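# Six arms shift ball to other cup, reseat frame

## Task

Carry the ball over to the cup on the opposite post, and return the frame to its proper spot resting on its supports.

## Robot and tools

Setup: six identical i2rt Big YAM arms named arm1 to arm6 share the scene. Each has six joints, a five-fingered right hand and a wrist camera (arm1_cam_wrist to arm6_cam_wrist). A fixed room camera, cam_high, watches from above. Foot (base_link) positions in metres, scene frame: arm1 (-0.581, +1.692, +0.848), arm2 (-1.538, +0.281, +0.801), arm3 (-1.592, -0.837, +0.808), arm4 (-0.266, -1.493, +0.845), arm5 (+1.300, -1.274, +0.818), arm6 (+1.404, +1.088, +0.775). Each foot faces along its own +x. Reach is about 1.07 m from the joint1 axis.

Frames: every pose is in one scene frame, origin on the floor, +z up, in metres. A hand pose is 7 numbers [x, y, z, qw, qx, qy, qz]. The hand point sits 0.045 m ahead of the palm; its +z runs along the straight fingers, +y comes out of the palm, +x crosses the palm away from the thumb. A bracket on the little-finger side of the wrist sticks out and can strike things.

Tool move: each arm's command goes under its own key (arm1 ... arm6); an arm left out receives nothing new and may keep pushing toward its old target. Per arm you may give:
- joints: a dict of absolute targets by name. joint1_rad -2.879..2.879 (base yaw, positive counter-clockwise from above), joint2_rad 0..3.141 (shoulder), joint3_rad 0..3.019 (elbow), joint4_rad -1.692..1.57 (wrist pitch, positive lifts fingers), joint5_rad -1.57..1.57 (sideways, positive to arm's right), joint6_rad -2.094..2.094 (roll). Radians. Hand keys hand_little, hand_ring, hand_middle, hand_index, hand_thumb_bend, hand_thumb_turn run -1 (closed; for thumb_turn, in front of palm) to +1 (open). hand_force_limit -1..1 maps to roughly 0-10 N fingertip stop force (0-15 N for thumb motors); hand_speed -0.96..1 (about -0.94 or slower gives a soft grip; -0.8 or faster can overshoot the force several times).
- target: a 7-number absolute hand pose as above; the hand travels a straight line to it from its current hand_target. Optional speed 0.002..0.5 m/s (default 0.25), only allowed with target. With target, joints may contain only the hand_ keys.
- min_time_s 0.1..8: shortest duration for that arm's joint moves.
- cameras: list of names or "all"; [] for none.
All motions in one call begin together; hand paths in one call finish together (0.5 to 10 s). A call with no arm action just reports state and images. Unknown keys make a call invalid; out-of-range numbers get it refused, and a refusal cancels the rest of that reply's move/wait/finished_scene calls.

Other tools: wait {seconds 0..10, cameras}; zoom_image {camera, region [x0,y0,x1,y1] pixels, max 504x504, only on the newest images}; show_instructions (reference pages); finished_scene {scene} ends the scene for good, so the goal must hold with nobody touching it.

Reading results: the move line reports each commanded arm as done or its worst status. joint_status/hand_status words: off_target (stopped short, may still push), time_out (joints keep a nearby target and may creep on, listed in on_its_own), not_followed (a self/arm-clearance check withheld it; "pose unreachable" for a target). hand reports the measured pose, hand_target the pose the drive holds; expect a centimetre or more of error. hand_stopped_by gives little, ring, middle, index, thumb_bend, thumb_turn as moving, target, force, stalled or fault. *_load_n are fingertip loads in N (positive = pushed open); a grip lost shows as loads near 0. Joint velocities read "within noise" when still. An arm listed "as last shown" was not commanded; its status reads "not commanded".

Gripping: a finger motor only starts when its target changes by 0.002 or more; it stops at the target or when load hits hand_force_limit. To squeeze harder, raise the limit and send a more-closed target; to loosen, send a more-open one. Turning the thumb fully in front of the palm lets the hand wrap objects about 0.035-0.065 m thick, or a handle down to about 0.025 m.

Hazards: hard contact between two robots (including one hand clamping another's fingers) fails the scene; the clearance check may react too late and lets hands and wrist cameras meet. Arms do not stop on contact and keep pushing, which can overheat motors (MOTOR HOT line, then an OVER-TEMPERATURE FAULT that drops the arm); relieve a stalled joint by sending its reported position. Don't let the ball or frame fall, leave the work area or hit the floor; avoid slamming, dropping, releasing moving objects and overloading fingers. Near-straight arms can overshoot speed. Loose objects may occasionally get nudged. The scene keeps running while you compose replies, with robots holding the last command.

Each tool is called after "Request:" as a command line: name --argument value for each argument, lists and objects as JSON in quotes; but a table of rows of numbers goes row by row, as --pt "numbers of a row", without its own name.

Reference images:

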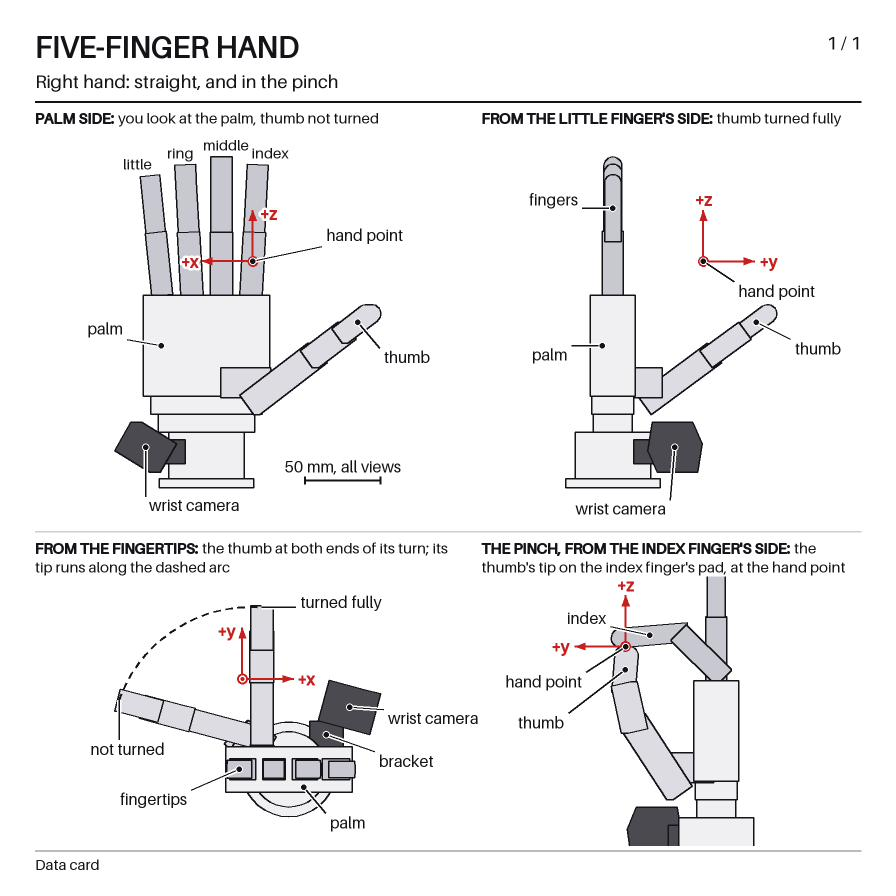

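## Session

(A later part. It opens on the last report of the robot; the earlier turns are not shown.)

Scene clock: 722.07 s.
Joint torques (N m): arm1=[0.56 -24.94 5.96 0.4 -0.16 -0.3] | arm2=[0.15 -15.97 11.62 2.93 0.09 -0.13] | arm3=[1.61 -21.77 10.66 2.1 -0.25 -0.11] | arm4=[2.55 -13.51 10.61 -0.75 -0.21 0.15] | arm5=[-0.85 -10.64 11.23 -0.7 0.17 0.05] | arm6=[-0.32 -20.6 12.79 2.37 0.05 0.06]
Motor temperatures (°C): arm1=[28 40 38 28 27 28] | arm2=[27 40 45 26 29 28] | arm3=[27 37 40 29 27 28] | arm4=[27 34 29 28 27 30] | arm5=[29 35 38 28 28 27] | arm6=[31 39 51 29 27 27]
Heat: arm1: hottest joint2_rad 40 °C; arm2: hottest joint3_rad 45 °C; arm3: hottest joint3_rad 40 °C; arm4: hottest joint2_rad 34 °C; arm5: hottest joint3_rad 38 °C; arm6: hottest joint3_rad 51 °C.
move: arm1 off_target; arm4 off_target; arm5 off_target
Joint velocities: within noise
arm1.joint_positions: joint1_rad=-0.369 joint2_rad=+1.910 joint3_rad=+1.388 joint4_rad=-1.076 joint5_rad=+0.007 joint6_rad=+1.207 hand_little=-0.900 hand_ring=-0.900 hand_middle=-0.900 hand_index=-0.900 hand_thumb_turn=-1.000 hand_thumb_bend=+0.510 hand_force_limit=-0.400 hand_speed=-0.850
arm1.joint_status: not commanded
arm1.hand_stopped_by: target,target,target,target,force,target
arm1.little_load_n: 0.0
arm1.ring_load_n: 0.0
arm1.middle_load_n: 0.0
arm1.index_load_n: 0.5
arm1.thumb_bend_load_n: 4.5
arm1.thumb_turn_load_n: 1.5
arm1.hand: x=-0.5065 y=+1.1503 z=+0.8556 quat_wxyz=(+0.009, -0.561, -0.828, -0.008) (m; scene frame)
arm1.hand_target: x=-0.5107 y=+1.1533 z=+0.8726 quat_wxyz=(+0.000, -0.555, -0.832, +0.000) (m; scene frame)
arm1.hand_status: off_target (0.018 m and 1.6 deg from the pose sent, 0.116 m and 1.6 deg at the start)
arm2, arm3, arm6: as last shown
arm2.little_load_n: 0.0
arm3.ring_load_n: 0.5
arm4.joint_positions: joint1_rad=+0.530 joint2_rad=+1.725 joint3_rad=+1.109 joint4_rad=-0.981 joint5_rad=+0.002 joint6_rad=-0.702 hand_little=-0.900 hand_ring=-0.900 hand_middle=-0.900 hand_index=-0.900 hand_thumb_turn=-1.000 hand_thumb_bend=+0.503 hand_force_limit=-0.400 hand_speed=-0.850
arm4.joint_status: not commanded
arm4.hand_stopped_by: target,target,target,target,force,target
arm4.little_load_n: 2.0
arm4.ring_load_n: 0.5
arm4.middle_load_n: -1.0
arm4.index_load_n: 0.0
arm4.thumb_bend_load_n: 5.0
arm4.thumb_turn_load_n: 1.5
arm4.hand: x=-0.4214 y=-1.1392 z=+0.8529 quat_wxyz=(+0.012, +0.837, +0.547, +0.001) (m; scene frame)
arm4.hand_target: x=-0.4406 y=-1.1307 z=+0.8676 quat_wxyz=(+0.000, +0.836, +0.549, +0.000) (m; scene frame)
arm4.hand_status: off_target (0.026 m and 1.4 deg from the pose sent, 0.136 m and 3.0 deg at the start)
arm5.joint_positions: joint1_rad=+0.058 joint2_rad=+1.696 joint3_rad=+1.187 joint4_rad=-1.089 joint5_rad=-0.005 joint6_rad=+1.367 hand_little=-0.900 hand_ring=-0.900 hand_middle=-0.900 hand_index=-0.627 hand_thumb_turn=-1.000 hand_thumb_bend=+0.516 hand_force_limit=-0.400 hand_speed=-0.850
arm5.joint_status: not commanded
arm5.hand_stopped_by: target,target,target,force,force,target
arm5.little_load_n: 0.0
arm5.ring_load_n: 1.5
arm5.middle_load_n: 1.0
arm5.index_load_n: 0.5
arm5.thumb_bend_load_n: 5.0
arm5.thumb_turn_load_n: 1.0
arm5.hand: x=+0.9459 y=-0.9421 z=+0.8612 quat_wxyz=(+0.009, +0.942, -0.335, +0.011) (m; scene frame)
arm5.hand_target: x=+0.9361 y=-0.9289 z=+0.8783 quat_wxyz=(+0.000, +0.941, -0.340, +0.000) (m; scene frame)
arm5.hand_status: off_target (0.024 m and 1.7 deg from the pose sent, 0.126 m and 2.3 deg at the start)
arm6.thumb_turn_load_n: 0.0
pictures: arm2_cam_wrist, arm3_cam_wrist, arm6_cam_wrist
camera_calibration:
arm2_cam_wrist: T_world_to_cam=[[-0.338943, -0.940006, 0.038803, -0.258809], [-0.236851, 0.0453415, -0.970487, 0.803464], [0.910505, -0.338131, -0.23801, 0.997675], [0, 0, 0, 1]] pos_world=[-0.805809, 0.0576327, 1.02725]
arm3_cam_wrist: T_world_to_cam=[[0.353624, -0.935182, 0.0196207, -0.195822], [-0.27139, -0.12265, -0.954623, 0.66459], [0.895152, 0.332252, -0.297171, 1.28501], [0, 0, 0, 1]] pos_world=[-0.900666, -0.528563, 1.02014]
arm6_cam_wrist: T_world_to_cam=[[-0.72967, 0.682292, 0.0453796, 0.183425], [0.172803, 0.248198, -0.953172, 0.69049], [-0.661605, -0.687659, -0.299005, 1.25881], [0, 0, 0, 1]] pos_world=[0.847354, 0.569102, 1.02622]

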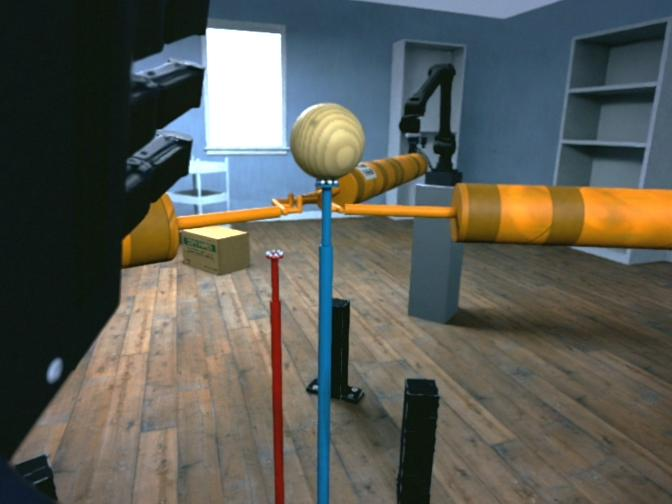

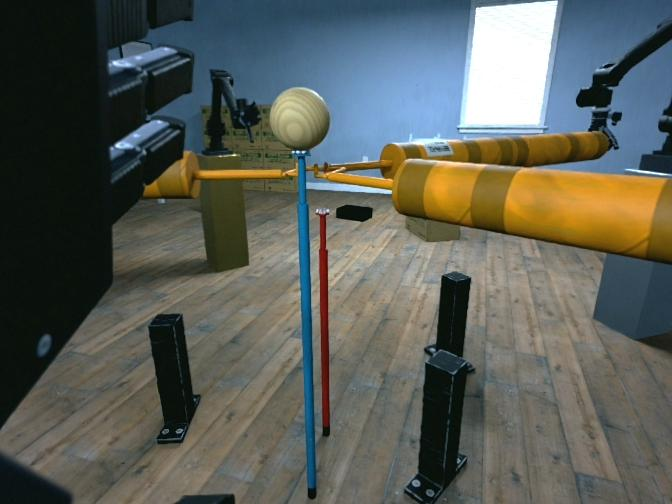

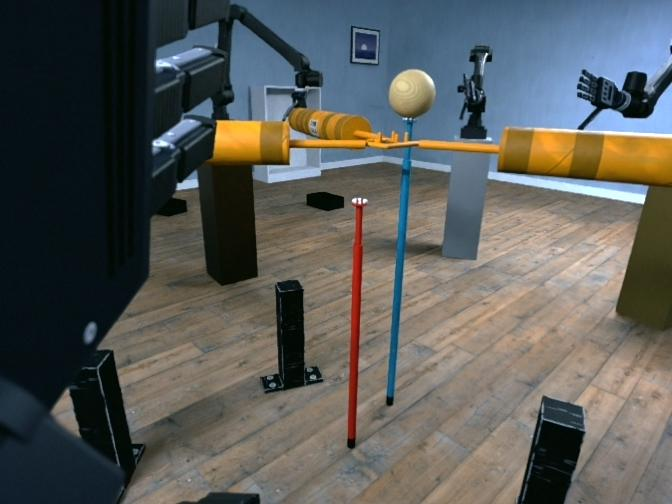

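Request:
move --arm1 '{"target": [-0.5776, 1.1512, 0.8696, 0, 0.5548, 0.832, 0], "speed": 0.04}' --arm5 '{"target": [0.871, -0.9373, 0.880, 0, 0.9406, -0.3396, 0], "speed": 0.04}' --arm4 '{"target": [-0.5098, -1.1403, 0.860, 0, 0.8363, 0.5483, 0], "speed": 0.04}' --cameras '["arm2_cam_wrist", "arm3_cam_wrist", "arm6_cam_wrist"]'

Request:
zoom_image --camera "arm2_cam_wrist" --region '[240, 100, 400, 260]'

Request:
zoom_image --camera "arm3_cam_wrist" --region '[240, 80, 400, 220]'

Request:
zoom_image --camera "arm6_cam_wrist" --region '[330, 60, 490, 180]'

Scene clock: 742.93 s.
Joint torques (N m): arm1=[-0.09 -23.71 7.31 0.1 -0.02 -0.31] | arm2=[0.26 -15.97 11.58 2.93 0.09 -0.13] | arm3=[0.32 -22.83 10.92 2.15 -0.21 -0.15] | arm4=[2.78 -14.86 10.5 -0.92 -0.33 0.24] | arm5=[-0.56 -11.93 11.15 -0.9 0.15 0.02] | arm6=[0.91 -19.66 12.82 2.36 0.09 0.05]
Motor temperatures (°C): arm1=[28 39 38 27 27 28] | arm2=[27 40 45 26 29 28] | arm3=[27 37 40 29 27 28] | arm4=[27 34 30 28 27 30] | arm5=[29 35 39 27 28 27] | arm6=[31 39 51 29 27 27]
Heat: arm1: hottest joint2_rad 39 °C; arm2: hottest joint3_rad 45 °C; arm3: hottest joint3_rad 40 °C; arm4: hottest joint2_rad 34 °C; arm5: hottest joint3_rad 39 °C; arm6: hottest joint3_rad 51 °C.
move: arm1 off_target; arm4 off_target; arm5 off_target
Joint velocities: within noise
arm1.joint_positions: joint1_rad=-0.486 joint2_rad=+1.910 joint3_rad=+1.388 joint4_rad=-1.065 joint5_rad=+0.003 joint6_rad=+1.088 hand_little=-0.900 hand_ring=-0.900 hand_middle=-0.900 hand_index=-0.900 hand_thumb_turn=-1.000 hand_thumb_bend=+0.510 hand_force_limit=-0.400 hand_speed=-0.850
arm1.joint_status: not commanded
arm1.hand_stopped_by: target,target,target,target,force,target
arm1.little_load_n: 0.0
arm1.ring_load_n: 0.0
arm1.middle_load_n: 0.5
arm1.index_load_n: 0.5
arm1.thumb_bend_load_n: 4.5
arm1.thumb_turn_load_n: 1.0
arm1.hand: x=-0.5683 y=+1.1503 z=+0.8562 quat_wxyz=(+0.004, -0.560, -0.829, -0.005) (m; scene frame)
arm1.hand_target: x=-0.5774 y=+1.1512 z=+0.8694 quat_wxyz=(+0.000, -0.555, -0.832, +0.000) (m; scene frame)
arm1.hand_status: off_target (0.016 m and 1.0 deg from the pose sent, 0.072 m and 1.6 deg at the start)
arm2, arm3, arm6: as last shown
arm3.ring_load_n: 0.0
arm4.joint_positions: joint1_rad=+0.658 joint2_rad=+1.796 joint3_rad=+1.191 joint4_rad=-0.984 joint5_rad=+0.005 joint6_rad=-0.574 hand_little=-0.900 hand_ring=-0.900 hand_middle=-0.900 hand_index=-0.900 hand_thumb_turn=-1.000 hand_thumb_bend=+0.503 hand_force_limit=-0.400 hand_speed=-0.850
arm4.joint_status: not commanded
arm4.hand_stopped_by: target,target,target,target,force,target
arm4.little_load_n: 1.5
arm4.ring_load_n: 0.5
arm4.middle_load_n: -1.0
arm4.index_load_n: 0.0
arm4.thumb_bend_load_n: 5.0
arm4.thumb_turn_load_n: 1.5
arm4.hand: x=-0.4874 y=-1.1424 z=+0.8457 quat_wxyz=(+0.009, +0.837, +0.547, +0.004) (m; scene frame)
arm4.hand_target: x=-0.5092 y=-1.1409 z=+0.8598 quat_wxyz=(+0.000, +0.836, +0.548, +0.000) (m; scene frame)
arm4.hand_status: off_target (0.027 m and 1.1 deg from the pose sent, 0.089 m and 1.4 deg at the start)
arm5.joint_positions: joint1_rad=+0.162 joint2_rad=+1.781 joint3_rad=+1.313 joint4_rad=-1.120 joint5_rad=-0.005 joint6_rad=+1.477 hand_little=-0.900 hand_ring=-0.900 hand_middle=-0.900 hand_index=-0.627 hand_thumb_turn=-1.000 hand_thumb_bend=+0.516 hand_force_limit=-0.400 hand_speed=-0.850
arm5.joint_status: not commanded
arm5.hand_stopped_by: target,target,target,force,force,target
arm5.little_load_n: 0.0
arm5.ring_load_n: 2.0
arm5.middle_load_n: 0.5
arm5.index_load_n: 0.0
arm5.thumb_bend_load_n: 5.0
arm5.thumb_turn_load_n: 1.0
arm5.hand: x=+0.8812 y=-0.9453 z=+0.8640 quat_wxyz=(+0.006, +0.941, -0.338, +0.007) (m; scene frame)
arm5.hand_target: x=+0.8714 y=-0.9376 z=+0.8801 quat_wxyz=(+0.000, +0.941, -0.340, -0.001) (m; scene frame)
arm5.hand_status: off_target (0.021 m and 1.1 deg from the pose sent, 0.077 m and 1.7 deg at the start)
arm6.middle_load_n: 0.5
pictures: arm2_cam_wrist, arm3_cam_wrist, arm6_cam_wrist
camera_calibration:
arm2_cam_wrist: T_world_to_cam=[[-0.338943, -0.940006, 0.038803, -0.258809], [-0.236851, 0.0453415, -0.970487, 0.803464], [0.910505, -0.338131, -0.23801, 0.997675], [0, 0, 0, 1]] pos_world=[-0.805809, 0.0576327, 1.02725]
arm3_cam_wrist: T_world_to_cam=[[0.353624, -0.935182, 0.0196207, -0.195822], [-0.27139, -0.12265, -0.954623, 0.66459], [0.895152, 0.332252, -0.297171, 1.28501], [0, 0, 0, 1]] pos_world=[-0.900666, -0.528563, 1.02014]
arm6_cam_wrist: T_world_to_cam=[[-0.72967, 0.682292, 0.0453796, 0.183425], [0.172803, 0.248198, -0.953172, 0.69049], [-0.661605, -0.687659, -0.299005, 1.25881], [0, 0, 0, 1]] pos_world=[0.847354, 0.569102, 1.02622]

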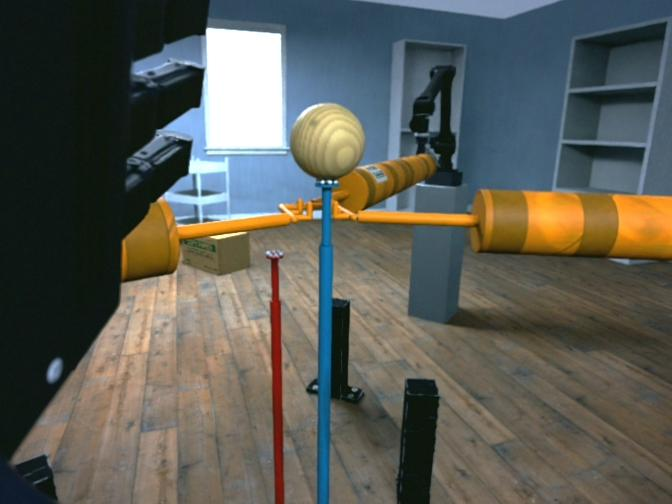

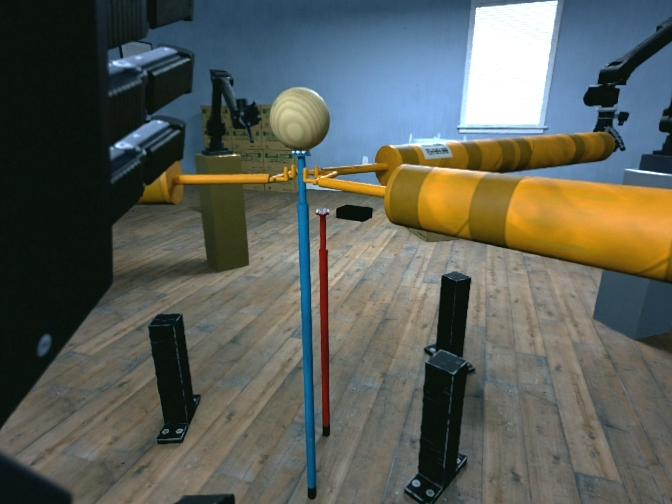

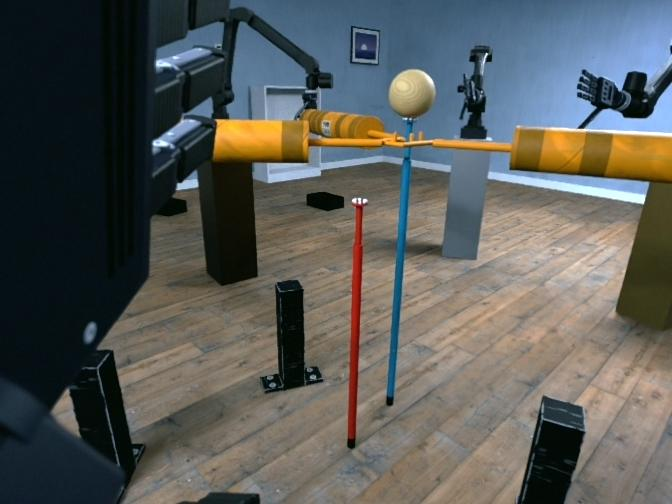

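Scaled by 3.150 from the camera's 672x504 image, which has a finer 960x720 frame.

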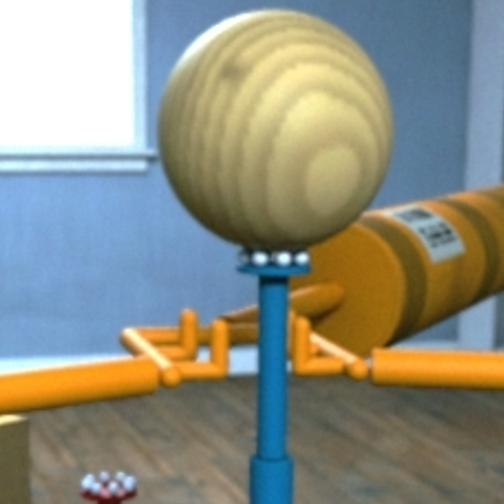

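Scaled by 3.150 from the camera's 672x504 image, which has a finer 960x720 frame.

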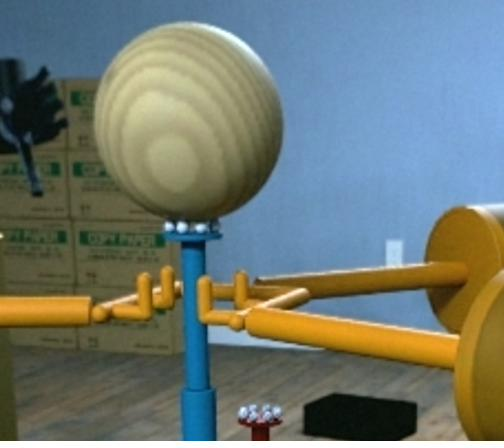

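Scaled by 3.150 from the camera's 672x504 image, which has a finer 960x720 frame.

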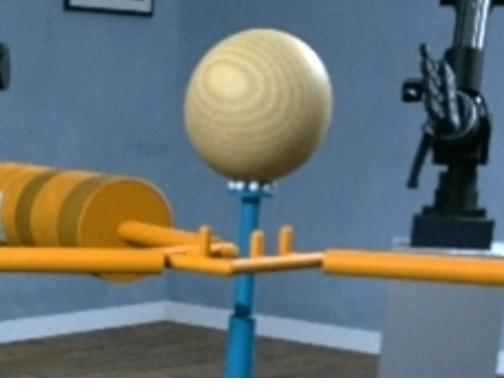

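Request:
move --arm1 '{"target": [-0.5995, 1.1456, 0.8668, 0, 0.5548, 0.832, 0], "speed": 0.04}' --arm5 '{"target": [0.854, -0.9463, 0.880, 0, 0.9406, -0.3396, 0], "speed": 0.04}' --arm4 '{"target": [-0.5294, -1.1508, 0.8604, 0, 0.8363, 0.5483, 0], "speed": 0.04}' --cameras '["arm2_cam_wrist", "arm3_cam_wrist", "arm6_cam_wrist"]'

Request:
zoom_image --camera "arm2_cam_wrist" --region '[240, 100, 400, 260]'

Request:
zoom_image --camera "arm3_cam_wrist" --region '[240, 80, 400, 220]'

Request:
zoom_image --camera "arm6_cam_wrist" --region '[330, 60, 490, 180]'

Scene clock: 763.10 s.
Joint torques (N m): arm1=[0.26 -21.6 9.44 -0.03 0.02 -0.33] | arm2=[0.21 -15.85 11.62 2.88 0.09 -0.11] | arm3=[0.26 -22.59 10.84 2.06 -0.25 -0.1] | arm4=[3.55 -14.8 10.62 -0.85 -0.36 0.24] | arm5=[-0.79 -12.1 11.3 -0.87 0.15 0.01] | arm6=[0.38 -20.25 12.77 2.26 0.08 0.08]
Motor temperatures (°C): arm1=[28 38 38 27 27 28] | arm2=[27 41 45 26 29 28] | arm3=[27 37 40 29 27 28] | arm4=[27 34 32 28 27 30] | arm5=[29 35 40 27 28 27] | arm6=[31 39 51 29 27 27]
Heat: arm1: hottest joint2_rad 38 °C; arm2: hottest joint3_rad 45 °C; arm3: hottest joint3_rad 40 °C; arm4: hottest joint2_rad 34 °C; arm5: hottest joint3_rad 40 °C; arm6: hottest joint3_rad 51 °C.
move: arm1 off_target; arm4 off_target; arm5 off_target
Joint velocities: within noise
arm1.joint_positions: joint1_rad=-0.526 joint2_rad=+1.910 joint3_rad=+1.388 joint4_rad=-1.065 joint5_rad=+0.003 joint6_rad=+1.050 hand_little=-0.900 hand_ring=-0.900 hand_middle=-0.900 hand_index=-0.900 hand_thumb_turn=-1.000 hand_thumb_bend=+0.510 hand_force_limit=-0.400 hand_speed=-0.850
arm1.joint_status: not commanded
arm1.hand_stopped_by: target,target,target,target,force,target
arm1.little_load_n: 0.0
arm1.ring_load_n: 0.0
arm1.middle_load_n: 0.0
arm1.index_load_n: 1.0
arm1.thumb_bend_load_n: 4.5
arm1.thumb_turn_load_n: 1.0
arm1.hand: x=-0.5895 y=+1.1528 z=+0.8560 quat_wxyz=(+0.003, -0.561, -0.828, -0.006) (m; scene frame)
arm1.hand_target: x=-0.5996 y=+1.1459 z=+0.8667 quat_wxyz=(+0.000, -0.555, -0.832, +0.001) (m; scene frame)
arm1.hand_status: off_target (0.016 m and 1.1 deg from the pose sent, 0.033 m and 1.0 deg at the start)
arm2, arm3, arm6: as last shown
arm4.joint_positions: joint1_rad=+0.699 joint2_rad=+1.802 joint3_rad=+1.199 joint4_rad=-0.990 joint5_rad=+0.005 joint6_rad=-0.531 hand_little=-0.900 hand_ring=-0.900 hand_middle=-0.900 hand_index=-0.900 hand_thumb_turn=-1.000 hand_thumb_bend=+0.503 hand_force_limit=-0.400 hand_speed=-0.850
arm4.joint_status: not commanded
arm4.hand_stopped_by: target,target,target,target,force,target
arm4.little_load_n: 1.5
arm4.ring_load_n: 1.0
arm4.middle_load_n: -1.0
arm4.index_load_n: 0.5
arm4.thumb_bend_load_n: 5.0
arm4.thumb_turn_load_n: 1.5
arm4.hand: x=-0.5046 y=-1.1522 z=+0.8459 quat_wxyz=(+0.010, +0.838, +0.546, +0.004) (m; scene frame)
arm4.hand_target: x=-0.5287 y=-1.1514 z=+0.8604 quat_wxyz=(+0.000, +0.836, +0.548, -0.001) (m; scene frame)
arm4.hand_status: off_target (0.029 m and 1.3 deg from the pose sent, 0.045 m and 1.1 deg at the start)
arm5.joint_positions: joint1_rad=+0.201 joint2_rad=+1.795 joint3_rad=+1.332 joint4_rad=-1.127 joint5_rad=-0.005 joint6_rad=+1.513 hand_little=-0.900 hand_ring=-0.900 hand_middle=-0.900 hand_index=-0.627 hand_thumb_turn=-1.000 hand_thumb_bend=+0.516 hand_force_limit=-0.400 hand_speed=-0.850
arm5.joint_status: not commanded
arm5.hand_stopped_by: target,target,target,force,force,target
arm5.little_load_n: 0.0
arm5.ring_load_n: 1.5
arm5.middle_load_n: 0.5
arm5.index_load_n: 0.0
arm5.thumb_bend_load_n: 5.0
arm5.thumb_turn_load_n: 1.0
arm5.hand: x=+0.8640 y=-0.9556 z=+0.8633 quat_wxyz=(+0.006, +0.941, -0.337, +0.008) (m; scene frame)
arm5.hand_target: x=+0.8545 y=-0.9466 z=+0.8800 quat_wxyz=(+0.000, +0.941, -0.340, +0.000) (m; scene frame)
arm5.hand_status: off_target (0.022 m and 1.2 deg from the pose sent, 0.032 m and 1.1 deg at the start)
arm6.middle_load_n: 0.0
pictures: arm2_cam_wrist, arm3_cam_wrist, arm6_cam_wrist
camera_calibration:
arm2_cam_wrist: T_world_to_cam=[[-0.338943, -0.940006, 0.038803, -0.258809], [-0.236851, 0.0453415, -0.970487, 0.803464], [0.910505, -0.338131, -0.23801, 0.997675], [0, 0, 0, 1]] pos_world=[-0.805809, 0.0576327, 1.02725]
arm3_cam_wrist: T_world_to_cam=[[0.353624, -0.935182, 0.0196207, -0.195822], [-0.27139, -0.12265, -0.954623, 0.66459], [0.895152, 0.332252, -0.297171, 1.28501], [0, 0, 0, 1]] pos_world=[-0.900666, -0.528563, 1.02014]
arm6_cam_wrist: T_world_to_cam=[[-0.72967, 0.682292, 0.0453796, 0.183425], [0.172803, 0.248198, -0.953172, 0.69049], [-0.661605, -0.687659, -0.299005, 1.25881], [0, 0, 0, 1]] pos_world=[0.847354, 0.569102, 1.02622]

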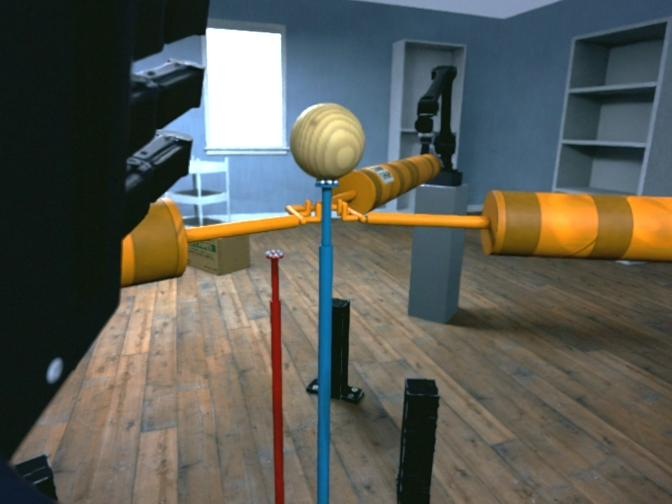

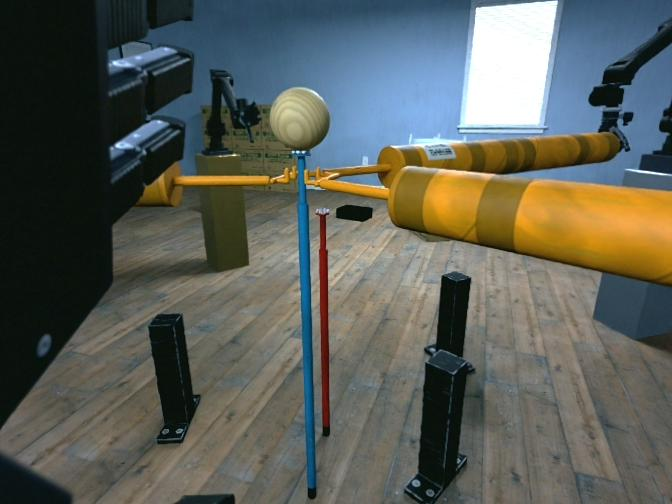

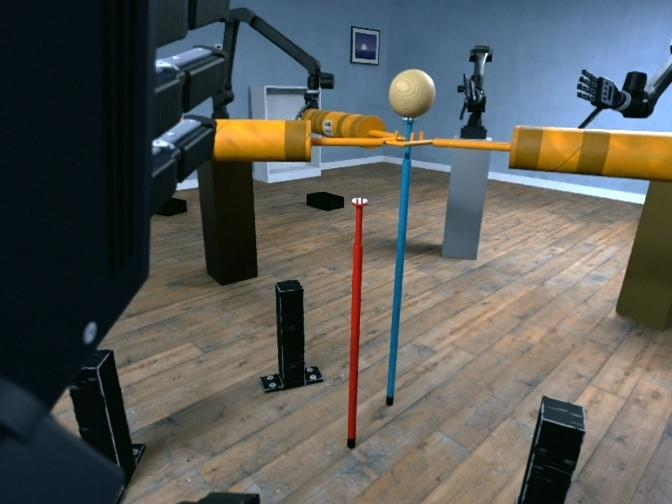

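Scaled by 3.150 from the camera's 672x504 image, which has a finer 960x720 frame.

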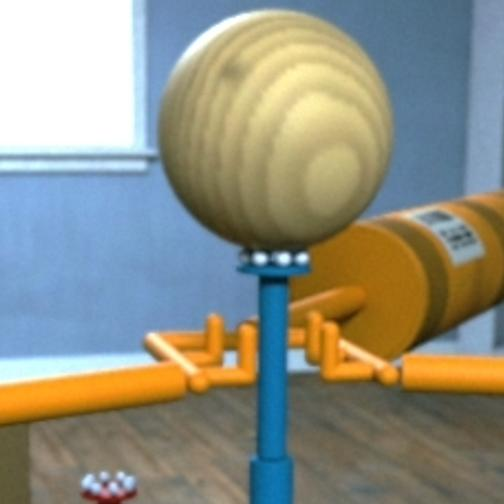

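Scaled by 3.150 from the camera's 672x504 image, which has a finer 960x720 frame.

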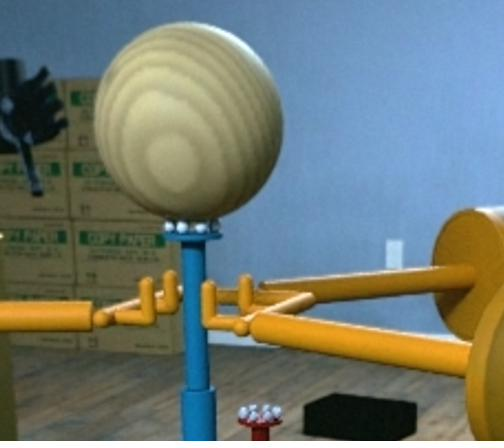

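Scaled by 3.150 from the camera's 672x504 image, which has a finer 960x720 frame.

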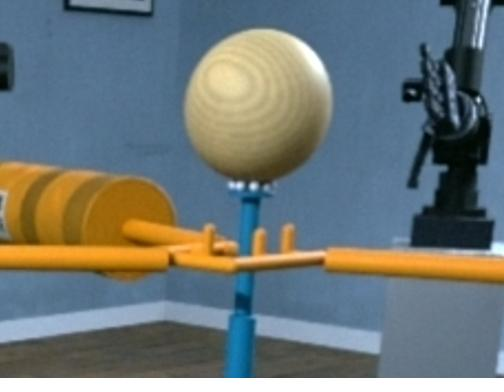

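Request:
move --arm1 '{"target": [-0.6035, 1.1466, 0.9008, 0, 0.5548, 0.832, 0], "speed": 0.03}' --arm5 '{"target": [0.850, -0.9453, 0.915, 0, 0.9406, -0.3396, 0], "speed": 0.03}' --arm4 '{"target": [-0.5334, -1.1498, 0.8954, 0, 0.8363, 0.5483, 0], "speed": 0.03}' --cameras '["arm2_cam_wrist", "arm3_cam_wrist", "arm6_cam_wrist"]'

Request:
zoom_image --camera "arm2_cam_wrist" --region '[240, 100, 400, 260]'

Request:
zoom_image --camera "arm3_cam_wrist" --region '[240, 80, 400, 220]'

Request:
zoom_image --camera "arm6_cam_wrist" --region '[330, 60, 490, 180]'

Scene clock: 780.40 s.
Joint torques (N m): arm1=[-0.09 -24.82 10.43 -0.91 0.03 -0.31] | arm2=[0.15 -15.91 11.63 3.04 0.1 -0.11] | arm3=[1.32 -22.95 10.81 2.1 -0.25 -0.13] | arm4=[3.6 -18.14 10.73 -1.05 -0.45 0.26] | arm5=[-0.44 -14.27 11.69 -0.88 0.14 0.02] | arm6=[0.21 -20.01 12.92 2.35 0.09 0.06]
Motor temperatures (°C): arm1=[28 38 39 27 27 28] | arm2=[27 41 45 26 29 28] | arm3=[27 37 40 29 27 28] | arm4=[27 34 32 28 27 30] | arm5=[29 36 39 27 28 27] | arm6=[31 39 51 29 27 27]
Heat: arm1: hottest joint3_rad 39 °C; arm2: hottest joint3_rad 45 °C; arm3: hottest joint3_rad 40 °C; arm4: hottest joint2_rad 34 °C; arm5: hottest joint3_rad 39 °C; arm6: hottest joint3_rad 51 °C.
move: arm1 off_target; arm4 off_target; arm5 off_target
Joint velocities: within noise
arm1.joint_positions: joint1_rad=-0.528 joint2_rad=+1.906 joint3_rad=+1.412 joint4_rad=-1.118 joint5_rad=+0.003 joint6_rad=+1.041 hand_little=-0.900 hand_ring=-0.900 hand_middle=-0.900 hand_index=-0.900 hand_thumb_turn=-1.000 hand_thumb_bend=+0.510 hand_force_limit=-0.400 hand_speed=-0.850
arm1.joint_status: not commanded
arm1.hand_stopped_by: target,target,target,target,force,target
arm1.little_load_n: 0.0
arm1.ring_load_n: 0.0
arm1.middle_load_n: 0.0
arm1.index_load_n: 0.0
arm1.thumb_bend_load_n: 4.5
arm1.thumb_turn_load_n: 1.5
arm1.hand: x=-0.5904 y=+1.1560 z=+0.8664 quat_wxyz=(+0.009, -0.558, -0.830, -0.017) (m; scene frame)
arm1.hand_target: x=-0.6031 y=+1.1475 z=+0.9000 quat_wxyz=(+0.000, -0.555, -0.832, +0.001) (m; scene frame)
arm1.hand_status: off_target (0.038 m and 2.2 deg from the pose sent, 0.047 m and 1.1 deg at the start)
arm2.joint_positions: joint1_rad=+0.032 joint2_rad=+2.181 joint3_rad=+1.555 joint4_rad=+0.883 joint5_rad=+0.104 joint6_rad=-1.367 hand_little=+1.000 hand_ring=+1.000 hand_middle=+1.000 hand_index=+1.000 hand_thumb_turn=+1.000 hand_thumb_bend=+1.000 hand_force_limit=+0.000 hand_speed=-0.800
arm2.joint_status: not commanded
arm2.hand_stopped_by: target,target,target,target,target,target
arm2.little_load_n: 0.0
arm2.ring_load_n: 0.0
arm2.middle_load_n: 0.0
arm2.index_load_n: 0.0
arm2.thumb_bend_load_n: 0.0
arm2.thumb_turn_load_n: 0.0
arm2.hand: x=-0.7046 y=+0.0193 z=+0.9954 quat_wxyz=(+0.034, +0.591, -0.173, +0.787) (m; scene frame)
arm2.hand_target: x=-0.6923 y=+0.0256 z=+1.0199 quat_wxyz=(+0.033, +0.570, -0.164, +0.804) (m; scene frame)
arm2.hand_status: not commanded
arm3.joint_positions: joint1_rad=-0.020 joint2_rad=+2.209 joint3_rad=+1.539 joint4_rad=+0.904 joint5_rad=+0.130 joint6_rad=-1.359 hand_little=+1.000 hand_ring=+1.000 hand_middle=+1.000 hand_index=+1.000 hand_thumb_turn=+1.000 hand_thumb_bend=+1.000 hand_force_limit=+0.000 hand_speed=-0.800
arm3.joint_status: not commanded
arm3.hand_stopped_by: target,target,target,target,target,target
arm3.little_load_n: 0.0
arm3.ring_load_n: 0.0
arm3.middle_load_n: 0.5
arm3.index_load_n: 0.0
arm3.thumb_bend_load_n: 0.0
arm3.thumb_turn_load_n: 0.0
arm3.hand: x=-0.7978 y=-0.4899 z=+0.9874 quat_wxyz=(-0.237, +0.617, +0.037, +0.749) (m; scene frame)
arm3.hand_target: x=-0.7923 y=-0.4809 z=+1.0200 quat_wxyz=(-0.243, +0.592, +0.040, +0.768) (m; scene frame)
arm3.hand_status: not commanded
arm4.joint_positions: joint1_rad=+0.700 joint2_rad=+1.802 joint3_rad=+1.249 joint4_rad=-1.073 joint5_rad=+0.006 joint6_rad=-0.529 hand_little=-0.900 hand_ring=-0.899 hand_middle=-0.900 hand_index=-0.900 hand_thumb_turn=-1.000 hand_thumb_bend=+0.503 hand_force_limit=-0.400 hand_speed=-0.850
arm4.joint_status: not commanded
arm4.hand_stopped_by: target,target,target,target,force,target
arm4.little_load_n: 0.5
arm4.ring_load_n: 2.0
arm4.middle_load_n: -1.0
arm4.index_load_n: 0.0
arm4.thumb_bend_load_n: 5.5
arm4.thumb_turn_load_n: 1.5
arm4.hand: x=-0.5061 y=-1.1510 z=+0.8645 quat_wxyz=(+0.026, +0.838, +0.545, +0.006) (m; scene frame)
arm4.hand_target: x=-0.5320 y=-1.1509 z=+0.8947 quat_wxyz=(+0.000, +0.836, +0.549, -0.001) (m; scene frame)
arm4.hand_status: off_target (0.041 m and 3.1 deg from the pose sent, 0.057 m and 1.3 deg at the start)
arm5.joint_positions: joint1_rad=+0.201 joint2_rad=+1.795 joint3_rad=+1.391 joint4_rad=-1.216 joint5_rad=-0.005 joint6_rad=+1.516 hand_little=-0.900 hand_ring=-0.900 hand_middle=-0.900 hand_index=-0.627 hand_thumb_turn=-1.000 hand_thumb_bend=+0.516 hand_force_limit=-0.400 hand_speed=-0.850
arm5.joint_status: not commanded
arm5.hand_stopped_by: target,target,target,force,force,target
arm5.little_load_n: 0.0
arm5.ring_load_n: 2.0
arm5.middle_load_n: 1.0
arm5.index_load_n: 0.0
arm5.thumb_bend_load_n: 5.0
arm5.thumb_turn_load_n: 1.0
arm5.hand: x=+0.8627 y=-0.9546 z=+0.8833 quat_wxyz=(+0.012, +0.941, -0.338, +0.022) (m; scene frame)
arm5.hand_target: x=+0.8508 y=-0.9462 z=+0.9149 quat_wxyz=(+0.000, +0.941, -0.340, +0.000) (m; scene frame)
arm5.hand_status: off_target (0.035 m and 2.9 deg from the pose sent, 0.054 m and 1.2 deg at the start)
arm6.joint_positions: joint1_rad=-0.126 joint2_rad=+2.120 joint3_rad=+1.534 joint4_rad=+0.831 joint5_rad=+0.040 joint6_rad=-1.356 hand_little=+1.000 hand_ring=+1.000 hand_middle=+1.000 hand_index=+1.000 hand_thumb_turn=+1.000 hand_thumb_bend=+1.000 hand_force_limit=+0.000 hand_speed=-0.800
arm6.joint_status: not commanded
arm6.hand_stopped_by: target,target,target,target,target,target
arm6.little_load_n: 0.0
arm6.ring_load_n: 0.0
arm6.middle_load_n: 0.0
arm6.index_load_n: 0.0
arm6.thumb_bend_load_n: 0.0
arm6.thumb_turn_load_n: 0.0
arm6.hand: x=+0.7678 y=+0.4955 z=+0.9948 quat_wxyz=(+0.688, +0.169, -0.596, +0.378) (m; scene frame)
arm6.hand_target: x=+0.7542 y=+0.4990 z=+1.0300 quat_wxyz=(+0.707, +0.153, -0.573, +0.385) (m; scene frame)
arm6.hand_status: not commanded
pictures: arm2_cam_wrist, arm3_cam_wrist, arm6_cam_wrist
camera_calibration:
arm2_cam_wrist: T_world_to_cam=[[-0.338943, -0.940006, 0.038803, -0.258809], [-0.236851, 0.0453415, -0.970487, 0.803464], [0.910505, -0.338131, -0.23801, 0.997675], [0, 0, 0, 1]] pos_world=[-0.805809, 0.0576327, 1.02725]
arm3_cam_wrist: T_world_to_cam=[[0.353624, -0.935182, 0.0196207, -0.195822], [-0.27139, -0.12265, -0.954623, 0.66459], [0.895152, 0.332252, -0.297171, 1.28501], [0, 0, 0, 1]] pos_world=[-0.900666, -0.528563, 1.02014]
arm6_cam_wrist: T_world_to_cam=[[-0.72967, 0.682292, 0.0453796, 0.183425], [0.172803, 0.248198, -0.953172, 0.69049], [-0.661605, -0.687659, -0.299005, 1.25881], [0, 0, 0, 1]] pos_world=[0.847354, 0.569102, 1.02622]

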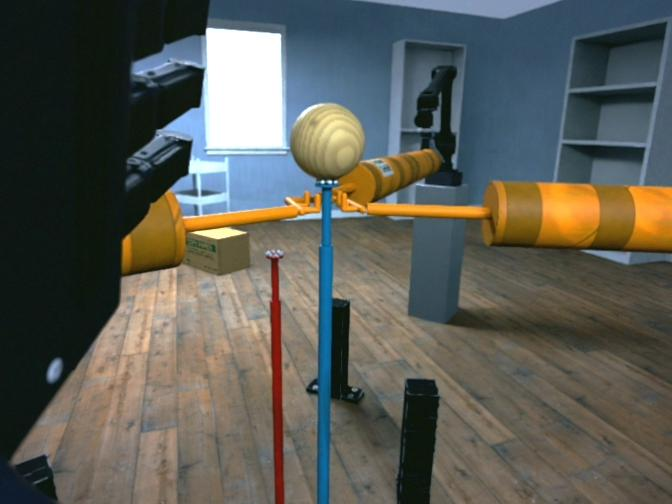

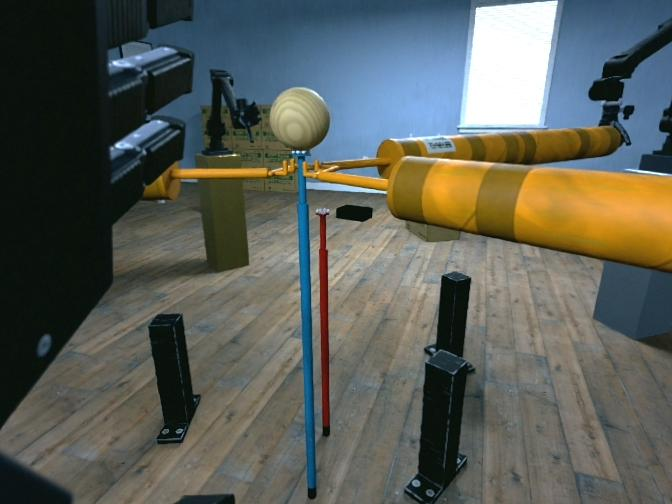

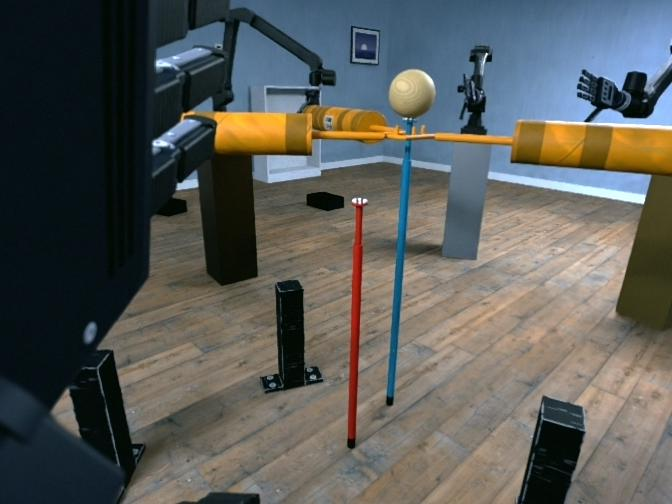

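Scaled by 3.150 from the camera's 672x504 image, which has a finer 960x720 frame.

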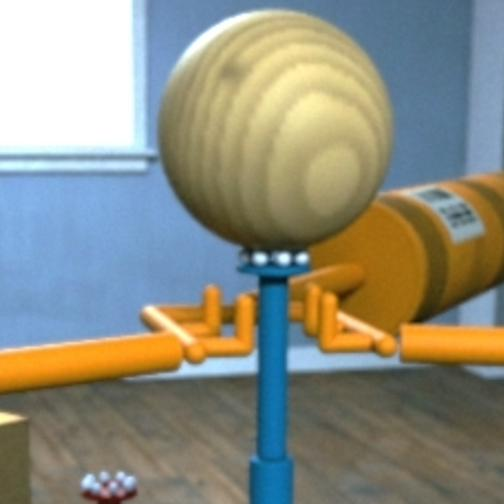

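Scaled by 3.150 from the camera's 672x504 image, which has a finer 960x720 frame.

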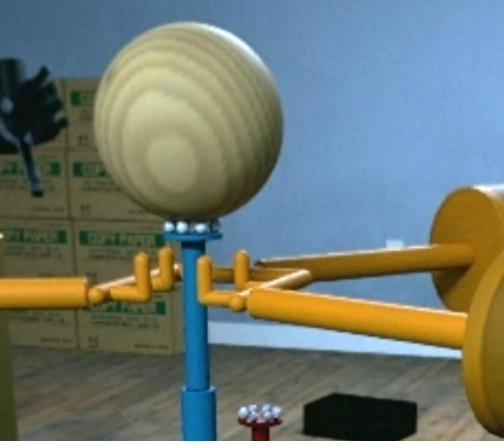

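Scaled by 3.150 from the camera's 672x504 image, which has a finer 960x720 frame.

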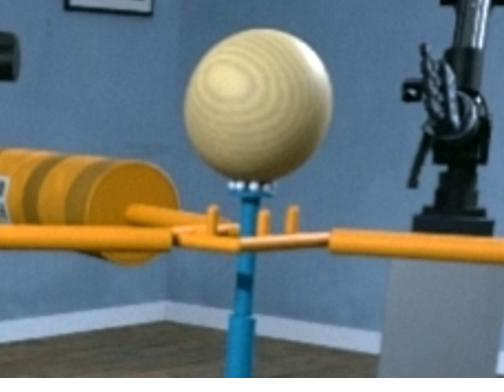

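Request:
move --arm1 '{"target": [-0.6045, 1.1446, 0.9458, 0, 0.5548, 0.832, 0], "speed": 0.04}' --arm5 '{"target": [0.849, -0.9453, 0.953, 0, 0.9406, -0.3396, 0], "speed": 0.04}' --arm4 '{"target": [-0.5344, -1.1498, 0.9404, 0, 0.8363, 0.5483, 0], "speed": 0.04}' --cameras '["arm2_cam_wrist", "arm3_cam_wrist", "arm6_cam_wrist"]'

Request:
zoom_image --camera "arm2_cam_wrist" --region '[240, 100, 400, 260]'

Request:
zoom_image --camera "arm3_cam_wrist" --region '[240, 80, 400, 220]'

Request:
zoom_image --camera "arm6_cam_wrist" --region '[330, 60, 490, 180]'

Scene clock: 800.40 s.
Joint torques (N m): arm1=[0.21 -25.47 12.03 -0.79 -0.05 -0.3] | arm2=[0.21 -16.21 11.67 3.04 0.08 -0.12] | arm3=[0.26 -22.07 10.91 2.14 -0.24 -0.07] | arm4=[3.55 -18.78 11.89 -1.07 -0.45 0.25] | arm5=[-0.62 -15.56 12.64 -0.9 0.14 0.03] | arm6=[0.21 -20.54 12.88 2.25 0.09 0.11]
Motor temperatures (°C): arm1=[28 38 39 28 27 28] | arm2=[27 41 45 26 29 28] | arm3=[27 37 40 29 27 28] | arm4=[27 34 32 28 27 30] | arm5=[29 36 41 27 28 27] | arm6=[31 39 51 29 27 27]
Heat: arm1: hottest joint3_rad 39 °C; arm2: hottest joint3_rad 45 °C; arm3: hottest joint3_rad 40 °C; arm4: hottest joint2_rad 34 °C; arm5: hottest joint3_rad 41 °C; arm6: hottest joint3_rad 51 °C.
move: arm1 off_target; arm4 off_target; arm5 off_target
Joint velocities: within noise
arm1.joint_positions: joint1_rad=-0.534 joint2_rad=+1.877 joint3_rad=+1.465 joint4_rad=-1.230 joint5_rad=+0.005 joint6_rad=+1.039 hand_little=-0.900 hand_ring=-0.900 hand_middle=-0.900 hand_index=-0.900 hand_thumb_turn=-1.000 hand_thumb_bend=+0.510 hand_force_limit=-0.400 hand_speed=-0.850
arm1.joint_status: not commanded
arm1.hand_stopped_by: target,target,target,target,force,target
arm1.little_load_n: 0.0
arm1.ring_load_n: 0.0
arm1.middle_load_n: 0.0
arm1.index_load_n: 2.0
arm1.thumb_bend_load_n: 4.5
arm1.thumb_turn_load_n: 1.0
arm1.hand: x=-0.5933 y=+1.1607 z=+0.9002 quat_wxyz=(+0.016, -0.559, -0.829, -0.030) (m; scene frame)
arm1.hand_target: x=-0.6041 y=+1.1464 z=+0.9449 quat_wxyz=(+0.000, -0.555, -0.832, +0.001) (m; scene frame)
arm1.hand_status: off_target (0.050 m and 3.9 deg from the pose sent, 0.081 m and 2.2 deg at the start)
arm2, arm3, arm6: as last shown
arm2.thumb_bend_load_n: 0.5
arm4.joint_positions: joint1_rad=+0.702 joint2_rad=+1.766 joint3_rad=+1.302 joint4_rad=-1.183 joint5_rad=+0.006 joint6_rad=-0.526 hand_little=-0.900 hand_ring=-0.899 hand_middle=-0.900 hand_index=-0.900 hand_thumb_turn=-1.000 hand_thumb_bend=+0.503 hand_force_limit=-0.400 hand_speed=-0.850
arm4.joint_status: not commanded
arm4.hand_stopped_by: target,target,target,target,force,target
arm4.little_load_n: 0.5
arm4.ring_load_n: 2.0
arm4.middle_load_n: -0.5
arm4.index_load_n: 0.0
arm4.thumb_bend_load_n: 5.0
arm4.thumb_turn_load_n: 1.0
arm4.hand: x=-0.5060 y=-1.1535 z=+0.9012 quat_wxyz=(+0.037, +0.838, +0.545, +0.006) (m; scene frame)
arm4.hand_target: x=-0.5324 y=-1.1515 z=+0.9394 quat_wxyz=(+0.000, +0.836, +0.549, -0.001) (m; scene frame)
arm4.hand_status: off_target (0.049 m and 4.4 deg from the pose sent, 0.081 m and 3.1 deg at the start)
arm5.joint_positions: joint1_rad=+0.204 joint2_rad=+1.783 joint3_rad=+1.447 joint4_rad=-1.309 joint5_rad=-0.005 joint6_rad=+1.516 hand_little=-0.900 hand_ring=-0.900 hand_middle=-0.900 hand_index=-0.627 hand_thumb_turn=-1.000 hand_thumb_bend=+0.516 hand_force_limit=-0.400 hand_speed=-0.850
arm5.joint_status: not commanded
arm5.hand_stopped_by: target,target,target,force,force,target
arm5.little_load_n: 0.0
arm5.ring_load_n: 2.5
arm5.middle_load_n: 1.0
arm5.index_load_n: 0.5
arm5.thumb_bend_load_n: 5.0
arm5.thumb_turn_load_n: 1.0
arm5.hand: x=+0.8633 y=-0.9571 z=+0.9088 quat_wxyz=(+0.017, +0.941, -0.337, +0.034) (m; scene frame)
arm5.hand_target: x=+0.8504 y=-0.9468 z=+0.9528 quat_wxyz=(+0.000, +0.941, -0.340, -0.001) (m; scene frame)
arm5.hand_status: off_target (0.048 m and 4.4 deg from the pose sent, 0.072 m and 2.9 deg at the start)
pictures: arm2_cam_wrist, arm3_cam_wrist, arm6_cam_wrist
camera_calibration:
arm2_cam_wrist: T_world_to_cam=[[-0.338943, -0.940006, 0.038803, -0.258809], [-0.236851, 0.0453415, -0.970487, 0.803464], [0.910505, -0.338131, -0.23801, 0.997675], [0, 0, 0, 1]] pos_world=[-0.805809, 0.0576327, 1.02725]
arm3_cam_wrist: T_world_to_cam=[[0.353624, -0.935182, 0.0196207, -0.195822], [-0.27139, -0.12265, -0.954623, 0.66459], [0.895152, 0.332252, -0.297171, 1.28501], [0, 0, 0, 1]] pos_world=[-0.900666, -0.528563, 1.02014]
arm6_cam_wrist: T_world_to_cam=[[-0.72967, 0.682292, 0.0453796, 0.183425], [0.172803, 0.248198, -0.953172, 0.69049], [-0.661605, -0.687659, -0.299005, 1.25881], [0, 0, 0, 1]] pos_world=[0.847354, 0.569102, 1.02622]

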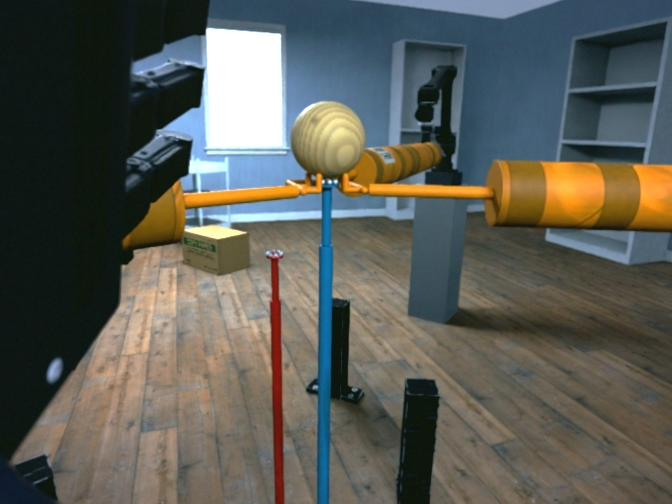

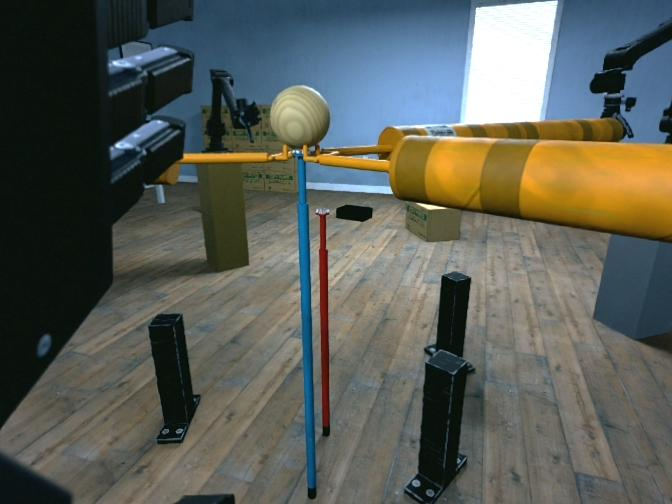

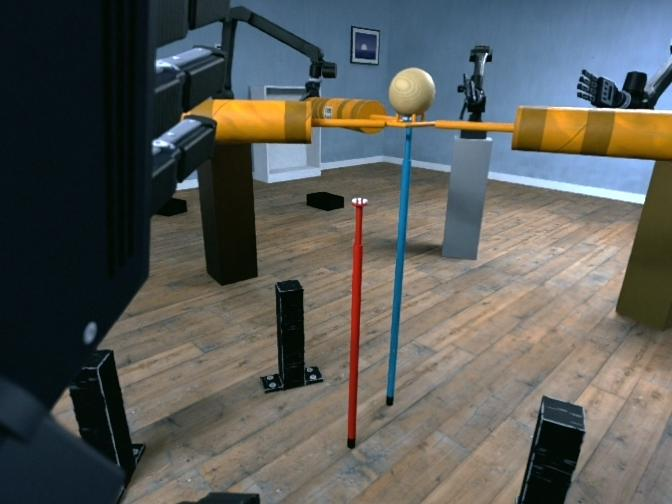

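Scaled by 3.150 from the camera's 672x504 image, which has a finer 960x720 frame.

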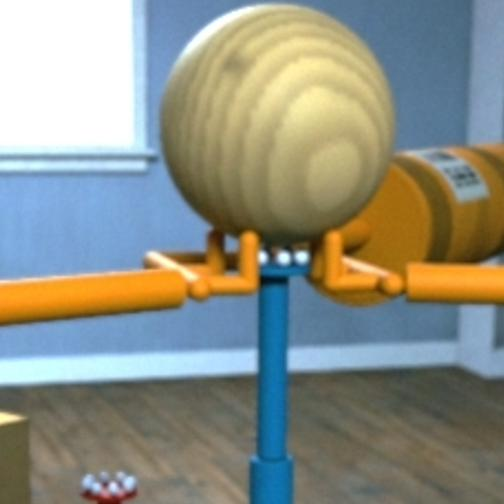

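Scaled by 3.150 from the camera's 672x504 image, which has a finer 960x720 frame.

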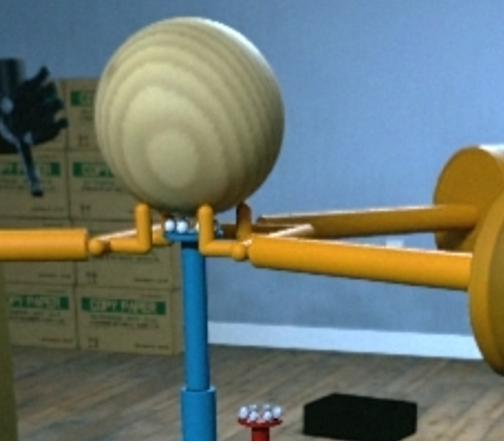

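Scaled by 3.150 from the camera's 672x504 image, which has a finer 960x720 frame.

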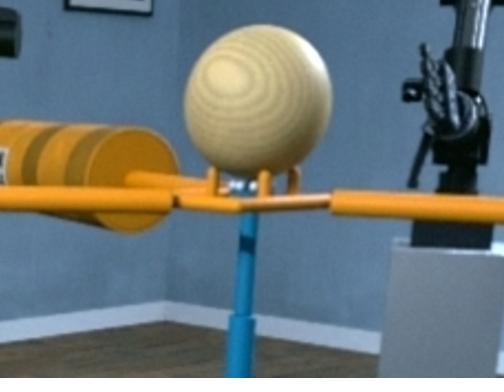

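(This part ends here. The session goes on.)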